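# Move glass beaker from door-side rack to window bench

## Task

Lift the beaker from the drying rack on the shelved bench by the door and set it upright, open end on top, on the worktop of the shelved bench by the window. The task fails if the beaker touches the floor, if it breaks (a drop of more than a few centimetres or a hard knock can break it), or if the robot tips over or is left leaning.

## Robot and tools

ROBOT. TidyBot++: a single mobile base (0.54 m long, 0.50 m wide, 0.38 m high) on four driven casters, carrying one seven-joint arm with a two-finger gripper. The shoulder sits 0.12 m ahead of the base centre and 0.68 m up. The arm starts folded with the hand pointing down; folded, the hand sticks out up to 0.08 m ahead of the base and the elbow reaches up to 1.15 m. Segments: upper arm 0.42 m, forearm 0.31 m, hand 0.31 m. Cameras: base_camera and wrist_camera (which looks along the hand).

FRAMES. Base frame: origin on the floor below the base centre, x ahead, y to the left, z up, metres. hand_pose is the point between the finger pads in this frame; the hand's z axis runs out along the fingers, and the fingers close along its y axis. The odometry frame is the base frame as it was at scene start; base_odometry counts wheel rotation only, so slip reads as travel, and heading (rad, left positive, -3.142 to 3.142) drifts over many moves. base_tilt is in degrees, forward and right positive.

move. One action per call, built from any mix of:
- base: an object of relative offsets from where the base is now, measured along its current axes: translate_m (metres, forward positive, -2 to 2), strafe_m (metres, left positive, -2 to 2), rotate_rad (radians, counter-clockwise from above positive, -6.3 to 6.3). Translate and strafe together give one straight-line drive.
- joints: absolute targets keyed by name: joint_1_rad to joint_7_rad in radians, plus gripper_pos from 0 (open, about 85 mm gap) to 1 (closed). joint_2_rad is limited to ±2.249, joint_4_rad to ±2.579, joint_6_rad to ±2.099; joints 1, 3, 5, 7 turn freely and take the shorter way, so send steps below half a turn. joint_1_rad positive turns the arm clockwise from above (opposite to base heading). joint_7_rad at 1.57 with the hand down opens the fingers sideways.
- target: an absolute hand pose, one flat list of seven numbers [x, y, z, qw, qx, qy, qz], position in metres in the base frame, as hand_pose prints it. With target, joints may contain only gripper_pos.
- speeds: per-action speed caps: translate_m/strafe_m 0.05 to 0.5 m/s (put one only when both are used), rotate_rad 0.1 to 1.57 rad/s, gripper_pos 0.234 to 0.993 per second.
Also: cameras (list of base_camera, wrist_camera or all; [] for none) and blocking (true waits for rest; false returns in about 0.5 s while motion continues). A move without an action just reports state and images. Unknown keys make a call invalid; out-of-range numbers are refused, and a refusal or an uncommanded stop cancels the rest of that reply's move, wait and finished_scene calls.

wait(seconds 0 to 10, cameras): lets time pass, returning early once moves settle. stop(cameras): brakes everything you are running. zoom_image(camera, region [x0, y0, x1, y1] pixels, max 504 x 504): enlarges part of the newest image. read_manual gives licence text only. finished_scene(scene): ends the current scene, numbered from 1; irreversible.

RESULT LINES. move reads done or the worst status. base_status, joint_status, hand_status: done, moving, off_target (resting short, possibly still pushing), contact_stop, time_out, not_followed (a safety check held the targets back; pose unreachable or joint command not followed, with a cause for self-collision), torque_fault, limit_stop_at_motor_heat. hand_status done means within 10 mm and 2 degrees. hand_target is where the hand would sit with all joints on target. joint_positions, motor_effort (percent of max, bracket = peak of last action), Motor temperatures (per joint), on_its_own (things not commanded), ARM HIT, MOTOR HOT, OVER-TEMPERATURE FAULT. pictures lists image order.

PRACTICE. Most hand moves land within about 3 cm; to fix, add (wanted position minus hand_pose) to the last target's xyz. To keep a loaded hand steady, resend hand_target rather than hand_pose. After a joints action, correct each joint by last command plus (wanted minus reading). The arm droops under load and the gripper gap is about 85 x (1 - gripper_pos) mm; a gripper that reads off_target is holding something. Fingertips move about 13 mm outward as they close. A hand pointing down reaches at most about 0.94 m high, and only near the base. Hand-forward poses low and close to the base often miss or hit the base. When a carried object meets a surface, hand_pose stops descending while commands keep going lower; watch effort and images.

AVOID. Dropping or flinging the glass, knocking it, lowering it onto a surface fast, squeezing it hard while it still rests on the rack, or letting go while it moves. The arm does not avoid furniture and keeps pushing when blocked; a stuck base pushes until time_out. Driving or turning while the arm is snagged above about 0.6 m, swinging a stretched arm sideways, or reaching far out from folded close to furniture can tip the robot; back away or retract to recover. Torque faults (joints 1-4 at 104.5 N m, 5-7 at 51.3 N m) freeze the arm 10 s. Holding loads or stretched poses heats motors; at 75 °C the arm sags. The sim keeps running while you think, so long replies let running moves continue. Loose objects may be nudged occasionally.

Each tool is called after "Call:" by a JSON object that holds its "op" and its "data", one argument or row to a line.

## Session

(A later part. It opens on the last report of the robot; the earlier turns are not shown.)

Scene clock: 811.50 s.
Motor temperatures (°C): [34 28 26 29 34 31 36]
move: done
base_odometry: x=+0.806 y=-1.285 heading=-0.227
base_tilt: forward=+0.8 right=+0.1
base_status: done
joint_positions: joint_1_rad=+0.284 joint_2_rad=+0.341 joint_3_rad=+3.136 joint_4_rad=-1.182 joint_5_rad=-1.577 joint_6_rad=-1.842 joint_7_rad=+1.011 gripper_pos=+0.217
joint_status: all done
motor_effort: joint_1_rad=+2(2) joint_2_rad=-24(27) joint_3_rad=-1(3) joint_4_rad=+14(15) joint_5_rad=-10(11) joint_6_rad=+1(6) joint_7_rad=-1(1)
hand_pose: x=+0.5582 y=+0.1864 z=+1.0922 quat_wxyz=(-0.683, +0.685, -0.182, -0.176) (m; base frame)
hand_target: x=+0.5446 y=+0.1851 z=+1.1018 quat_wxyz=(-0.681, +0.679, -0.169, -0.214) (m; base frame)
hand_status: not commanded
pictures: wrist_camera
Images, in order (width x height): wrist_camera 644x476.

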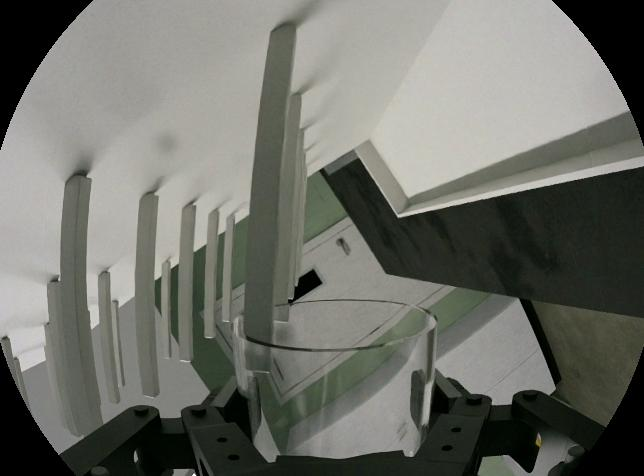

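Call:
{"op": "move", "data": {
  "joints": {"joint_4_rad": -1.10},
  "cameras": []
}}

Call:
{"op": "move", "data": {
  "base": {"translate_m": -0.05},
  "speeds": {"translate_m": 0.05},
  "cameras": ["wrist_camera"]
}}

Scene clock: 819.90 s.
Motor temperatures (°C): [34 28 26 30 34 31 36]
move: done
base_odometry: x=+0.806 y=-1.285 heading=-0.227
base_tilt: forward=+0.8 right=+0.0
base_status: not commanded
joint_positions: joint_1_rad=+0.284 joint_2_rad=+0.341 joint_3_rad=+3.136 joint_4_rad=-1.134 joint_5_rad=-1.577 joint_6_rad=-1.842 joint_7_rad=+1.011 gripper_pos=+0.217
joint_status: all done
motor_effort: joint_1_rad=+1(2) joint_2_rad=-24(25) joint_3_rad=-1(2) joint_4_rad=+13(15) joint_5_rad=-10(10) joint_6_rad=+1(1) joint_7_rad=-1(1)
hand_pose: x=+0.5574 y=+0.1866 z=+1.1032 quat_wxyz=(-0.682, +0.694, -0.167, -0.159) (m; base frame)
hand_target: x=+0.5431 y=+0.1855 z=+1.1124 quat_wxyz=(-0.681, +0.689, -0.155, -0.196) (m; base frame)
hand_status: not commanded
pictures: none
No camera images: "cameras" was empty.

Scene clock: 821.37 s.
Motor temperatures (°C): [34 28 26 30 34 31 36]
move: done
base_odometry: x=+0.757 y=-1.274 heading=-0.227
base_tilt: forward=+0.8 right=+0.1
base_status: done
joint_positions: joint_1_rad=+0.284 joint_2_rad=+0.341 joint_3_rad=+3.136 joint_4_rad=-1.134 joint_5_rad=-1.577 joint_6_rad=-1.843 joint_7_rad=+1.011 gripper_pos=+0.217
joint_status: not commanded
motor_effort: joint_1_rad=+1(3) joint_2_rad=-24(27) joint_3_rad=-1(2) joint_4_rad=+14(15) joint_5_rad=-10(11) joint_6_rad=+1(2) joint_7_rad=-1(1)
hand_pose: x=+0.5575 y=+0.1866 z=+1.1030 quat_wxyz=(-0.682, +0.694, -0.167, -0.159) (m; base frame)
hand_target: x=+0.5431 y=+0.1855 z=+1.1124 quat_wxyz=(-0.681, +0.689, -0.155, -0.196) (m; base frame)
hand_status: not commanded
pictures: wrist_camera
Images, in order (width x height): wrist_camera 644x476.

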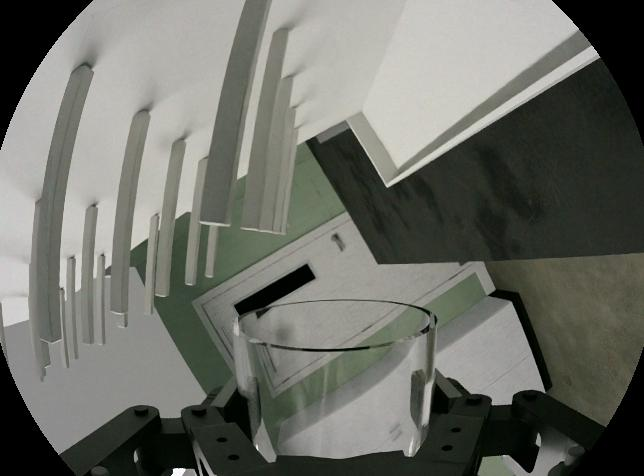

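Call:
{"op": "move", "data": {
  "base": {"translate_m": -0.4},
  "speeds": {"translate_m": 0.25},
  "cameras": []
}}

Call:
{"op": "move", "data": {
  "base": {"translate_m": -1.1, "strafe_m": 1.08},
  "speeds": {"translate_m": 0.35},
  "joints": {"joint_7_rad": 2.2},
  "cameras": ["wrist_camera"]
}}

Call:
{"op": "move", "data": {
  "base": {"rotate_rad": 3.1416},
  "speeds": {"rotate_rad": 0.8},
  "joints": {"joint_7_rad": 3.2}
}}

Scene clock: 854.07 s.
Motor temperatures (°C): [34 28 26 30 34 31 36]
move: done
base_odometry: x=+0.368 y=-1.183 heading=-0.227
base_tilt: forward=+0.8 right=+0.1
base_status: done
joint_positions: joint_1_rad=+0.284 joint_2_rad=+0.343 joint_3_rad=+3.136 joint_4_rad=-1.134 joint_5_rad=-1.577 joint_6_rad=-1.843 joint_7_rad=+1.011 gripper_pos=+0.217
joint_status: not commanded
motor_effort: joint_1_rad=+2(3) joint_2_rad=-24(26) joint_3_rad=-1(2) joint_4_rad=+14(15) joint_5_rad=-10(11) joint_6_rad=+0(2) joint_7_rad=-1(1)
hand_pose: x=+0.5581 y=+0.1864 z=+1.1025 quat_wxyz=(-0.682, +0.693, -0.168, -0.160) (m; base frame)
hand_target: x=+0.5431 y=+0.1855 z=+1.1124 quat_wxyz=(-0.681, +0.689, -0.155, -0.196) (m; base frame)
hand_status: not commanded
pictures: none
No camera images: "cameras" was empty.

Scene clock: 859.43 s.
Motor temperatures (°C): [34 28 26 30 34 31 36]
move: done
base_odometry: x=-0.461 y=+0.117 heading=-0.227
base_tilt: forward=+0.8 right=+0.1
base_status: done
joint_positions: joint_1_rad=+0.285 joint_2_rad=+0.344 joint_3_rad=+3.136 joint_4_rad=-1.134 joint_5_rad=-1.577 joint_6_rad=-1.843 joint_7_rad=+2.122 gripper_pos=+0.217
joint_status: all done
motor_effort: joint_1_rad=+1(3) joint_2_rad=-24(27) joint_3_rad=-1(3) joint_4_rad=+13(15) joint_5_rad=-10(11) joint_6_rad=+0(2) joint_7_rad=-1(2)
hand_pose: x=+0.5586 y=+0.1862 z=+1.1020 quat_wxyz=(-0.664, +0.678, +0.223, +0.224) (m; base frame)
hand_target: x=+0.5431 y=+0.1855 z=+1.1124 quat_wxyz=(-0.667, +0.649, +0.278, +0.239) (m; base frame)
hand_status: not commanded
pictures: wrist_camera
Images, in order (width x height): wrist_camera 644x476.

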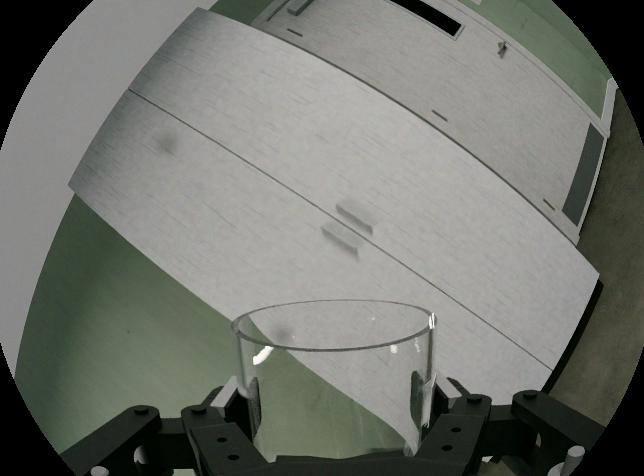

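Scene clock: 864.23 s.
Motor temperatures (°C): [34 29 26 30 34 31 36]
move: done
base_odometry: x=-0.461 y=+0.117 heading=+2.913
base_tilt: forward=+0.9 right=+0.0
base_status: done
joint_positions: joint_1_rad=+0.282 joint_2_rad=+0.344 joint_3_rad=+3.134 joint_4_rad=-1.134 joint_5_rad=-1.577 joint_6_rad=-1.843 joint_7_rad=+3.121 gripper_pos=+0.217
joint_status: all done
motor_effort: joint_1_rad=+1(4) joint_2_rad=-24(26) joint_3_rad=-2(3) joint_4_rad=+14(15) joint_5_rad=-10(11) joint_6_rad=+1(2) joint_7_rad=-1(2)
hand_pose: x=+0.5578 y=+0.1876 z=+1.1021 quat_wxyz=(-0.477, +0.487, +0.521, +0.514) (m; base frame)
hand_target: x=+0.5431 y=+0.1855 z=+1.1124 quat_wxyz=(-0.470, +0.436, +0.555, +0.530) (m; base frame)
hand_status: not commanded
pictures: base_camera, wrist_camera
Images, in order (width x height): base_camera 644x364, wrist_camera 644x476.

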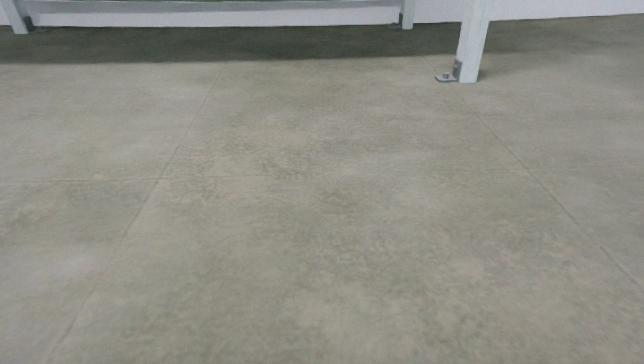

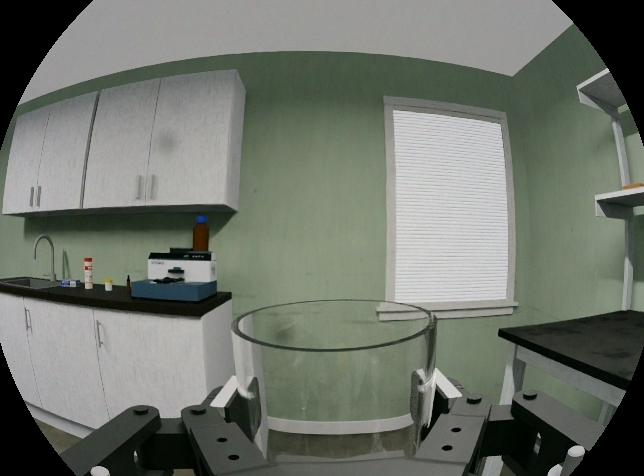

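Call:
{"op": "move", "data": {
  "base": {"translate_m":0.6},
  "speeds": {"translate_m":0.25}
}}

Scene clock: 934.20 s.
Motor temperatures (°C): [34 29 26 30 34 31 36]
move: done
base_odometry: x=-1.046 y=+0.252 heading=+2.915
base_tilt: forward=+0.8 right=+0.1
base_status: done
joint_positions: joint_1_rad=+0.282 joint_2_rad=+0.345 joint_3_rad=+3.134 joint_4_rad=-1.134 joint_5_rad=-1.577 joint_6_rad=-1.843 joint_7_rad=+3.121 gripper_pos=+0.217
joint_status: not commanded
motor_effort: joint_1_rad=+2(2) joint_2_rad=-24(27) joint_3_rad=-1(2) joint_4_rad=+14(15) joint_5_rad=-10(11) joint_6_rad=+0(2) joint_7_rad=-1(1)
hand_pose: x=+0.5581 y=+0.1875 z=+1.1019 quat_wxyz=(-0.477, +0.487, +0.521, +0.514) (m; base frame)
hand_target: x=+0.5431 y=+0.1855 z=+1.1124 quat_wxyz=(-0.470, +0.436, +0.555, +0.530) (m; base frame)
hand_status: not commanded
pictures: base_camera, wrist_camera
Images, in order (width x height): base_camera 644x364, wrist_camera 644x476.

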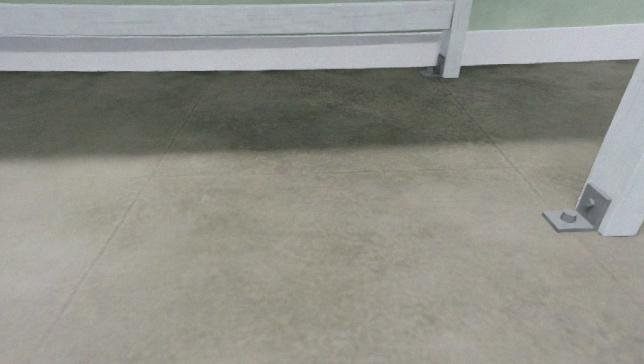

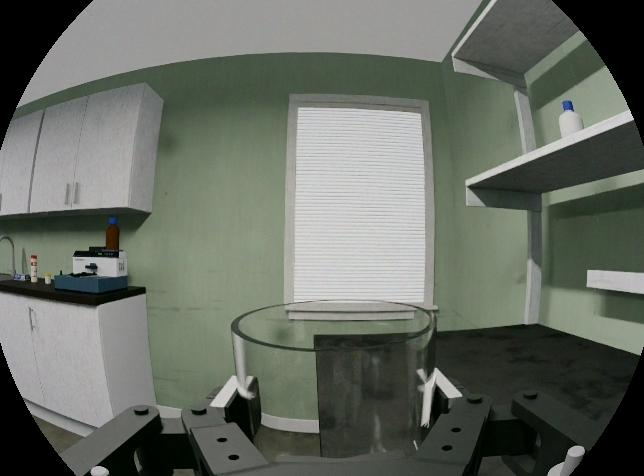

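Call:
{"op": "move", "data": {
  "base": {"translate_m":0.3},
  "speeds": {"translate_m":0.15},
  "joints": {"joint_7_rad":3.13}
}}

Scene clock: 945.17 s.
Motor temperatures (°C): [34 29 26 30 34 31 36]
move: done
base_odometry: x=-1.338 y=+0.320 heading=+2.916
base_tilt: forward=+0.8 right=+0.1
base_status: done
joint_positions: joint_1_rad=+0.282 joint_2_rad=+0.346 joint_3_rad=+3.134 joint_4_rad=-1.134 joint_5_rad=-1.577 joint_6_rad=-1.844 joint_7_rad=+3.107 gripper_pos=+0.217
joint_status: all done
motor_effort: joint_1_rad=+1(3) joint_2_rad=-24(27) joint_3_rad=-2(2) joint_4_rad=+14(15) joint_5_rad=-10(11) joint_6_rad=+1(2) joint_7_rad=-1(2)
hand_pose: x=+0.5583 y=+0.1874 z=+1.1016 quat_wxyz=(-0.481, +0.491, +0.517, +0.510) (m; base frame)
hand_target: x=+0.5431 y=+0.1855 z=+1.1124 quat_wxyz=(-0.489, +0.455, +0.539, +0.513) (m; base frame)
hand_status: not commanded
pictures: base_camera, wrist_camera
Images, in order (width x height): base_camera 644x364, wrist_camera 644x476.

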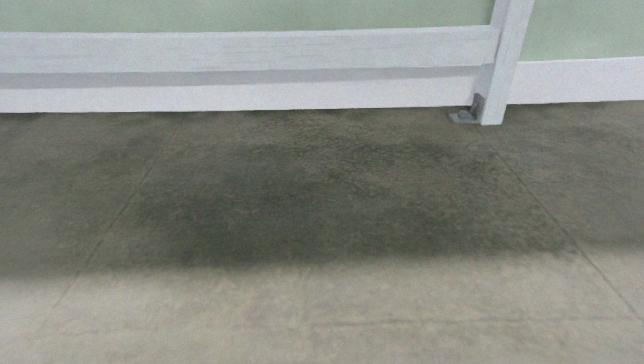

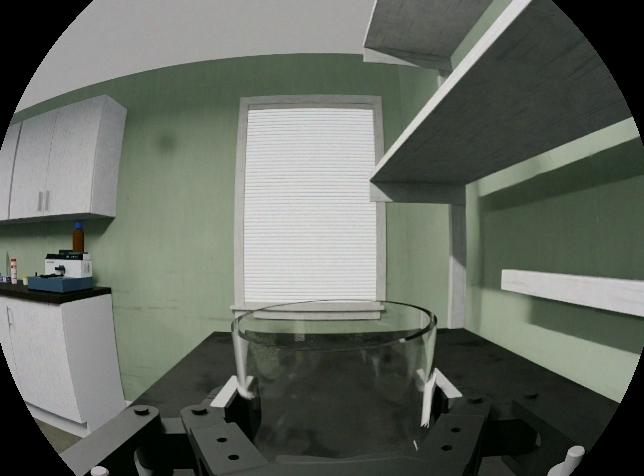

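Call:
{"op": "move", "data": {
  "joints": {"joint_2_rad":0.369,"joint_4_rad":-1.306,"joint_5_rad":-1.55,"joint_7_rad":3.30}
}}

Call:
{"op": "move", "data": {
  "joints": {"joint_4_rad":-1.42,"joint_7_rad":3.42,"joint_5_rad":-1.51}
}}

Scene clock: 956.77 s.
Motor temperatures (°C): [34 29 26 30 34 31 36]
move: done
base_odometry: x=-1.338 y=+0.320 heading=+2.916
base_tilt: forward=+0.9 right=+0.1
base_status: not commanded
joint_positions: joint_1_rad=+0.282 joint_2_rad=+0.346 joint_3_rad=+3.134 joint_4_rad=-1.285 joint_5_rad=-1.577 joint_6_rad=-1.844 joint_7_rad=+3.220 gripper_pos=+0.217
joint_status: all done
motor_effort: joint_1_rad=+1(2) joint_2_rad=-24(25) joint_3_rad=-1(2) joint_4_rad=+14(15) joint_5_rad=-10(11) joint_6_rad=-1(2) joint_7_rad=-1(2)
hand_pose: x=+0.5591 y=+0.1873 z=+1.0667 quat_wxyz=(-0.500, +0.489, +0.499, +0.512) (m; base frame)
hand_target: x=+0.5478 y=+0.1845 z=+1.0475 quat_wxyz=(-0.505, +0.467, +0.523, +0.504) (m; base frame)
hand_status: not commanded
pictures: base_camera, wrist_camera
Images, in order (width x height): base_camera 644x364, wrist_camera 644x476.

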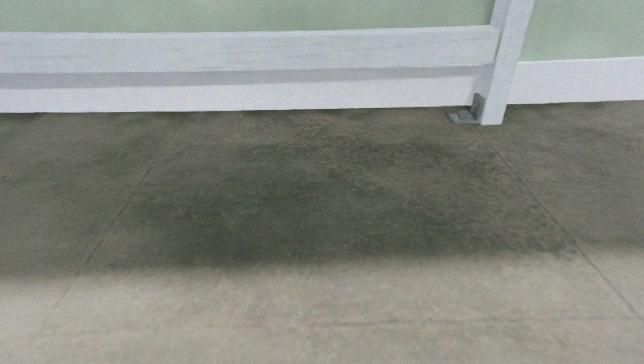

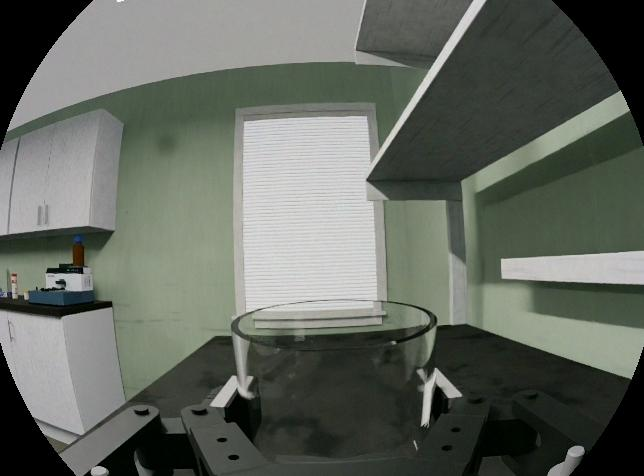

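Scene clock: 957.97 s.
Motor temperatures (°C): [34 29 26 30 34 31 36]
move: done
base_odometry: x=-1.338 y=+0.320 heading=+2.916
base_tilt: forward=+0.9 right=+0.1
base_status: not commanded
joint_positions: joint_1_rad=+0.282 joint_2_rad=+0.346 joint_3_rad=+3.134 joint_4_rad=-1.400 joint_5_rad=-1.562 joint_6_rad=-1.844 joint_7_rad=+3.339 gripper_pos=+0.217
joint_status: all done
motor_effort: joint_1_rad=+1(2) joint_2_rad=-24(25) joint_3_rad=-1(2) joint_4_rad=+14(15) joint_5_rad=-10(11) joint_6_rad=-2(3) joint_7_rad=-1(3)
hand_pose: x=+0.5556 y=+0.1883 z=+1.0360 quat_wxyz=(-0.502, +0.484, +0.495, +0.518) (m; base frame)
hand_target: x=+0.5409 y=+0.1861 z=+1.0122 quat_wxyz=(-0.507, +0.466, +0.523, +0.502) (m; base frame)
hand_status: not commanded
pictures: base_camera, wrist_camera
Images, in order (width x height): base_camera 644x364, wrist_camera 644x476.

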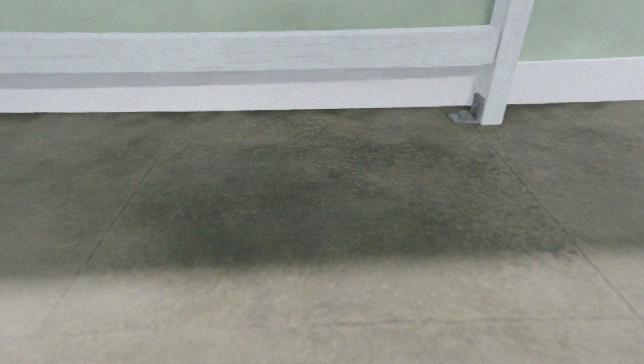

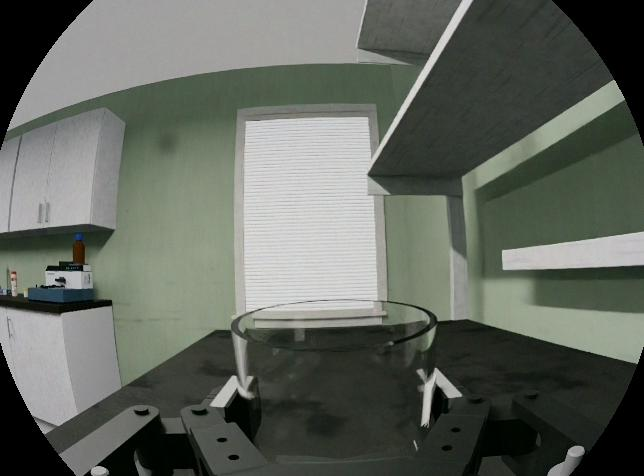

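Call:
{"op": "move", "data": {
  "joints": {"joint_4_rad":-1.52,"joint_7_rad":3.51,"joint_5_rad":-1.43},
  "cameras": ["wrist_camera"]
}}

Call:
{"op": "move", "data": {
  "joints": {"joint_4_rad":-1.57,"joint_7_rad":3.56,"joint_5_rad":-1.42},
  "cameras": ["wrist_camera"]
}}

Scene clock: 972.43 s.
Motor temperatures (°C): [34 29 26 30 34 31 36]
move: done
base_odometry: x=-1.338 y=+0.320 heading=+2.916
base_tilt: forward=+0.8 right=+0.1
base_status: not commanded
joint_positions: joint_1_rad=+0.282 joint_2_rad=+0.346 joint_3_rad=+3.134 joint_4_rad=-1.502 joint_5_rad=-1.487 joint_6_rad=-1.844 joint_7_rad=+3.429 gripper_pos=+0.217
joint_status: all done
motor_effort: joint_1_rad=+1(2) joint_2_rad=-24(24) joint_3_rad=-1(2) joint_4_rad=+12(15) joint_5_rad=-9(11) joint_6_rad=-4(4) joint_7_rad=-1(2)
hand_pose: x=+0.5442 y=+0.1906 z=+0.9916 quat_wxyz=(-0.502, +0.498, +0.503, +0.497) (m; base frame)
hand_target: x=+0.5262 y=+0.1880 z=+0.9699 quat_wxyz=(-0.510, +0.477, +0.532, +0.480) (m; base frame)
hand_status: not commanded
pictures: wrist_camera
Images, in order (width x height): wrist_camera 644x476.

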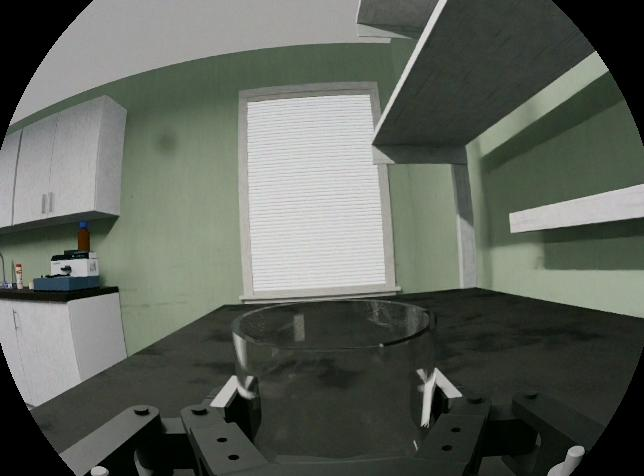

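Scene clock: 973.17 s.
Motor temperatures (°C): [34 29 26 30 34 31 36]
move: done
base_odometry: x=-1.338 y=+0.320 heading=+2.916
base_tilt: forward=+0.8 right=+0.1
base_status: not commanded
joint_positions: joint_1_rad=+0.282 joint_2_rad=+0.346 joint_3_rad=+3.134 joint_4_rad=-1.552 joint_5_rad=-1.477 joint_6_rad=-1.844 joint_7_rad=+3.482 gripper_pos=+0.217
joint_status: all done
motor_effort: joint_1_rad=+1(2) joint_2_rad=-23(24) joint_3_rad=-1(2) joint_4_rad=+12(14) joint_5_rad=-9(10) joint_6_rad=-3(5) joint_7_rad=-1(2)
hand_pose: x=+0.5387 y=+0.1919 z=+0.9780 quat_wxyz=(-0.504, +0.496, +0.503, +0.498) (m; base frame)
hand_target: x=+0.5198 y=+0.1894 z=+0.9578 quat_wxyz=(-0.513, +0.474, +0.530, +0.481) (m; base frame)
hand_status: not commanded
pictures: wrist_camera
Images, in order (width x height): wrist_camera 644x476.

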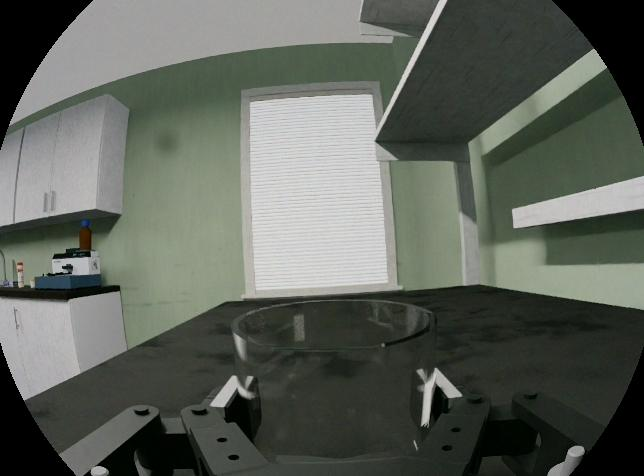

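Call:
{"op": "move", "data": {
  "joints": {"joint_4_rad":-1.60,"joint_7_rad":3.59,"joint_5_rad":-1.41},
  "cameras": []
}}

Call:
{"op": "move", "data": {
  "joints": {"joint_4_rad":-1.625,"joint_7_rad":3.615,"joint_5_rad":-1.40},
  "cameras": ["wrist_camera"]
}}

Scene clock: 988.07 s.
Motor temperatures (°C): [34 29 26 30 34 31 36]
move: done
base_odometry: x=-1.338 y=+0.320 heading=+2.916
base_tilt: forward=+0.8 right=+0.1
base_status: not commanded
joint_positions: joint_1_rad=+0.282 joint_2_rad=+0.345 joint_3_rad=+3.134 joint_4_rad=-1.560 joint_5_rad=-1.474 joint_6_rad=-1.844 joint_7_rad=+3.513 gripper_pos=+0.217
joint_status: all done
motor_effort: joint_1_rad=+2(2) joint_2_rad=-19(23) joint_3_rad=-1(2) joint_4_rad=+10(13) joint_5_rad=-9(10) joint_6_rad=-3(5) joint_7_rad=-1(2)
hand_pose: x=+0.5373 y=+0.1922 z=+0.9763 quat_wxyz=(-0.498, +0.489, +0.509, +0.504) (m; base frame)
hand_target: x=+0.5151 y=+0.1903 z=+0.9497 quat_wxyz=(-0.515, +0.473, +0.530, +0.480) (m; base frame)
hand_status: not commanded
pictures: none
No camera images: "cameras" was empty.

Scene clock: 988.67 s.
Motor temperatures (°C): [34 29 26 30 34 31 36]
move: done
base_odometry: x=-1.338 y=+0.320 heading=+2.916
base_tilt: forward=+0.8 right=+0.1
base_status: not commanded
joint_positions: joint_1_rad=+0.282 joint_2_rad=+0.341 joint_3_rad=+3.134 joint_4_rad=-1.567 joint_5_rad=-1.474 joint_6_rad=-1.844 joint_7_rad=+3.538 gripper_pos=+0.217
joint_status: all done
motor_effort: joint_1_rad=+2(2) joint_2_rad=-14(19) joint_3_rad=+0(1) joint_4_rad=+6(10) joint_5_rad=-6(8) joint_6_rad=-2(4) joint_7_rad=-1(2)
hand_pose: x=+0.5356 y=+0.1927 z=+0.9761 quat_wxyz=(-0.493, +0.483, +0.514, +0.509) (m; base frame)
hand_target: x=+0.5108 y=+0.1910 z=+0.9426 quat_wxyz=(-0.516, +0.472, +0.531, +0.478) (m; base frame)
hand_status: not commanded
pictures: wrist_camera
Images, in order (width x height): wrist_camera 644x476.

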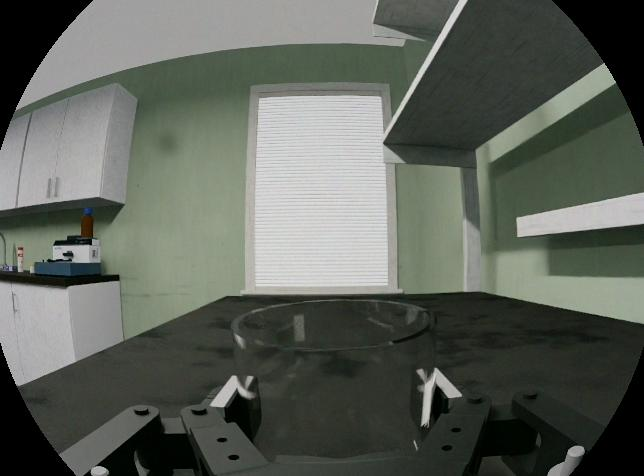

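Call:
{"op": "move", "data": {
  "joints": {"joint_4_rad":-1.59,"joint_7_rad":3.5},
  "cameras": []
}}

Scene clock: 994.70 s.
Motor temperatures (°C): [34 29 26 30 34 31 36]
move: done
base_odometry: x=-1.338 y=+0.320 heading=+2.916
base_tilt: forward=+0.8 right=+0.1
base_status: not commanded
joint_positions: joint_1_rad=+0.282 joint_2_rad=+0.341 joint_3_rad=+3.134 joint_4_rad=-1.566 joint_5_rad=-1.473 joint_6_rad=-1.844 joint_7_rad=+3.510 gripper_pos=+0.217
joint_status: all done
motor_effort: joint_1_rad=+2(2) joint_2_rad=-15(16) joint_3_rad=+0(1) joint_4_rad=+8(10) joint_5_rad=-6(6) joint_6_rad=-3(4) joint_7_rad=-1(2)
hand_pose: x=+0.5356 y=+0.1927 z=+0.9760 quat_wxyz=(-0.499, +0.491, +0.508, +0.502) (m; base frame)
hand_target: x=+0.5152 y=+0.1897 z=+0.9488 quat_wxyz=(-0.532, +0.497, +0.514, +0.454) (m; base frame)
hand_status: not commanded
pictures: none
No camera images: "cameras" was empty.

Call:
{"op": "move", "data": {
  "joints": {"gripper_pos":0.17},
  "speeds": {"gripper_pos":0.234},
  "cameras": ["wrist_camera"]
}}

Scene clock: 1004.67 s.
Motor temperatures (°C): [34 29 26 30 34 31 36]
move: done
base_odometry: x=-1.338 y=+0.320 heading=+2.916
base_tilt: forward=+0.8 right=+0.1
base_status: not commanded
joint_positions: joint_1_rad=+0.282 joint_2_rad=+0.341 joint_3_rad=+3.134 joint_4_rad=-1.566 joint_5_rad=-1.457 joint_6_rad=-1.844 joint_7_rad=+3.510 gripper_pos=+0.172
joint_status: all done
motor_effort: joint_1_rad=+3(3) joint_2_rad=-15(16) joint_3_rad=+0(1) joint_4_rad=+7(9) joint_5_rad=-8(8) joint_6_rad=-3(5) joint_7_rad=-1(1)
hand_pose: x=+0.5339 y=+0.1927 z=+0.9715 quat_wxyz=(-0.498, +0.494, +0.512, +0.496) (m; base frame)
hand_target: x=+0.5152 y=+0.1897 z=+0.9488 quat_wxyz=(-0.532, +0.497, +0.514, +0.454) (m; base frame)
hand_status: not commanded
pictures: wrist_camera
Images, in order (width x height): wrist_camera 644x476.

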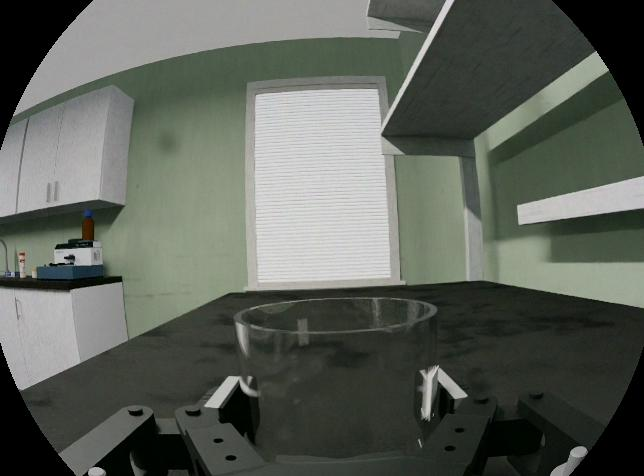

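Call:
{"op": "move", "data": {
  "joints": {"gripper_pos":0.0},
  "speeds": {"gripper_pos":0.234}
}}

Scene clock: 1010.33 s.
Motor temperatures (°C): [34 29 26 30 34 31 36]
move: done
base_odometry: x=-1.338 y=+0.320 heading=+2.916
base_tilt: forward=+0.8 right=+0.1
base_status: not commanded
joint_positions: joint_1_rad=+0.282 joint_2_rad=+0.341 joint_3_rad=+3.134 joint_4_rad=-1.566 joint_5_rad=-1.457 joint_6_rad=-1.844 joint_7_rad=+3.510 gripper_pos=+0.000
joint_status: all done
motor_effort: joint_1_rad=+3(3) joint_2_rad=-16(16) joint_3_rad=+0(0) joint_4_rad=+8(9) joint_5_rad=-8(9) joint_6_rad=-3(4) joint_7_rad=-1(1)
hand_pose: x=+0.5339 y=+0.1927 z=+0.9715 quat_wxyz=(-0.498, +0.494, +0.512, +0.496) (m; base frame)
hand_target: x=+0.5152 y=+0.1897 z=+0.9488 quat_wxyz=(-0.532, +0.497, +0.514, +0.454) (m; base frame)
hand_status: not commanded
pictures: base_camera, wrist_camera
Images, in order (width x height): base_camera 644x364, wrist_camera 644x476.

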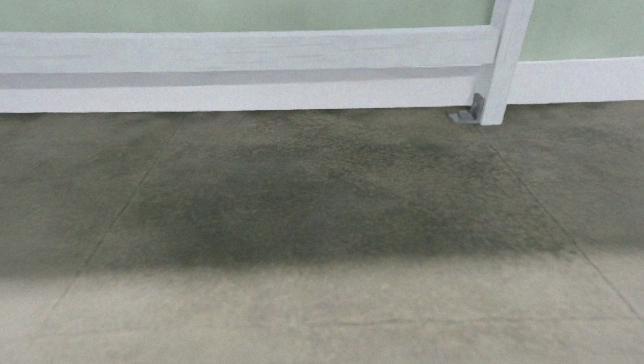

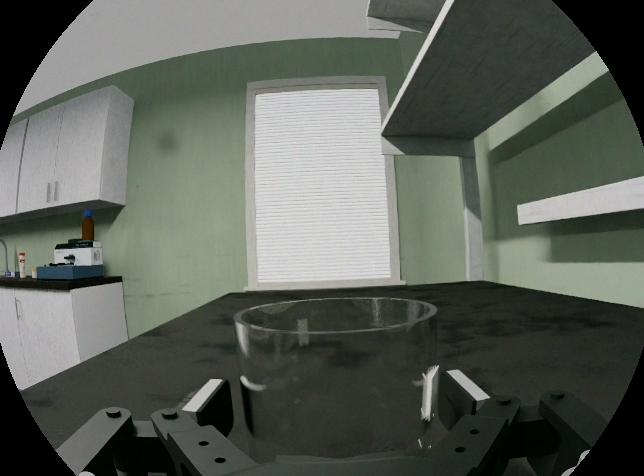

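Call:
{"op": "move", "data": {
  "base": {"strafe_m":-0.2,"translate_m":0.002},
  "speeds": {"strafe_m":0.08}
}}

Scene clock: 1019.17 s.
Motor temperatures (°C): [34 29 26 30 34 31 36]
move: done
base_odometry: x=-1.296 y=+0.515 heading=+2.917
base_tilt: forward=+0.8 right=+0.1
base_status: done
joint_positions: joint_1_rad=+0.282 joint_2_rad=+0.341 joint_3_rad=+3.133 joint_4_rad=-1.566 joint_5_rad=-1.457 joint_6_rad=-1.844 joint_7_rad=+3.510 gripper_pos=+0.000
joint_status: not commanded
motor_effort: joint_1_rad=+1(5) joint_2_rad=-16(17) joint_3_rad=-1(2) joint_4_rad=+8(10) joint_5_rad=-8(9) joint_6_rad=-4(5) joint_7_rad=-1(1)
hand_pose: x=+0.5337 y=+0.1928 z=+0.9715 quat_wxyz=(-0.498, +0.494, +0.512, +0.496) (m; base frame)
hand_target: x=+0.5152 y=+0.1897 z=+0.9488 quat_wxyz=(-0.532, +0.497, +0.514, +0.454) (m; base frame)
hand_status: not commanded
pictures: base_camera, wrist_camera
Images, in order (width x height): base_camera 644x364, wrist_camera 644x476.

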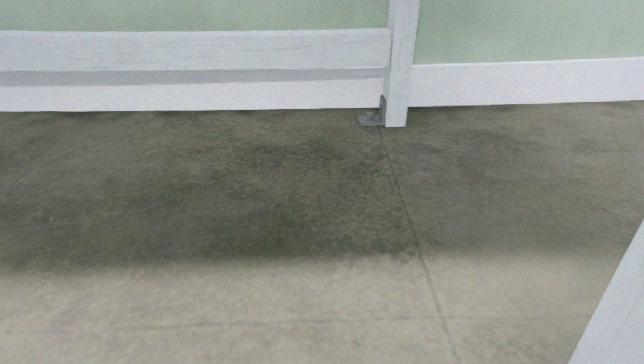

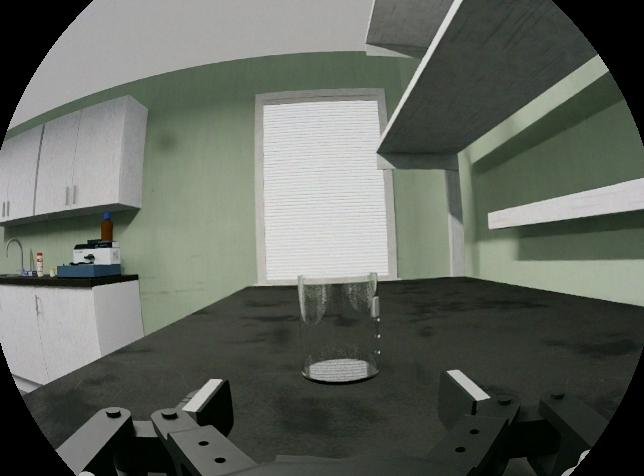

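Call:
{"op": "finished_scene", "data": {
  "scene": 2
}}

The scene is finished: the task was done.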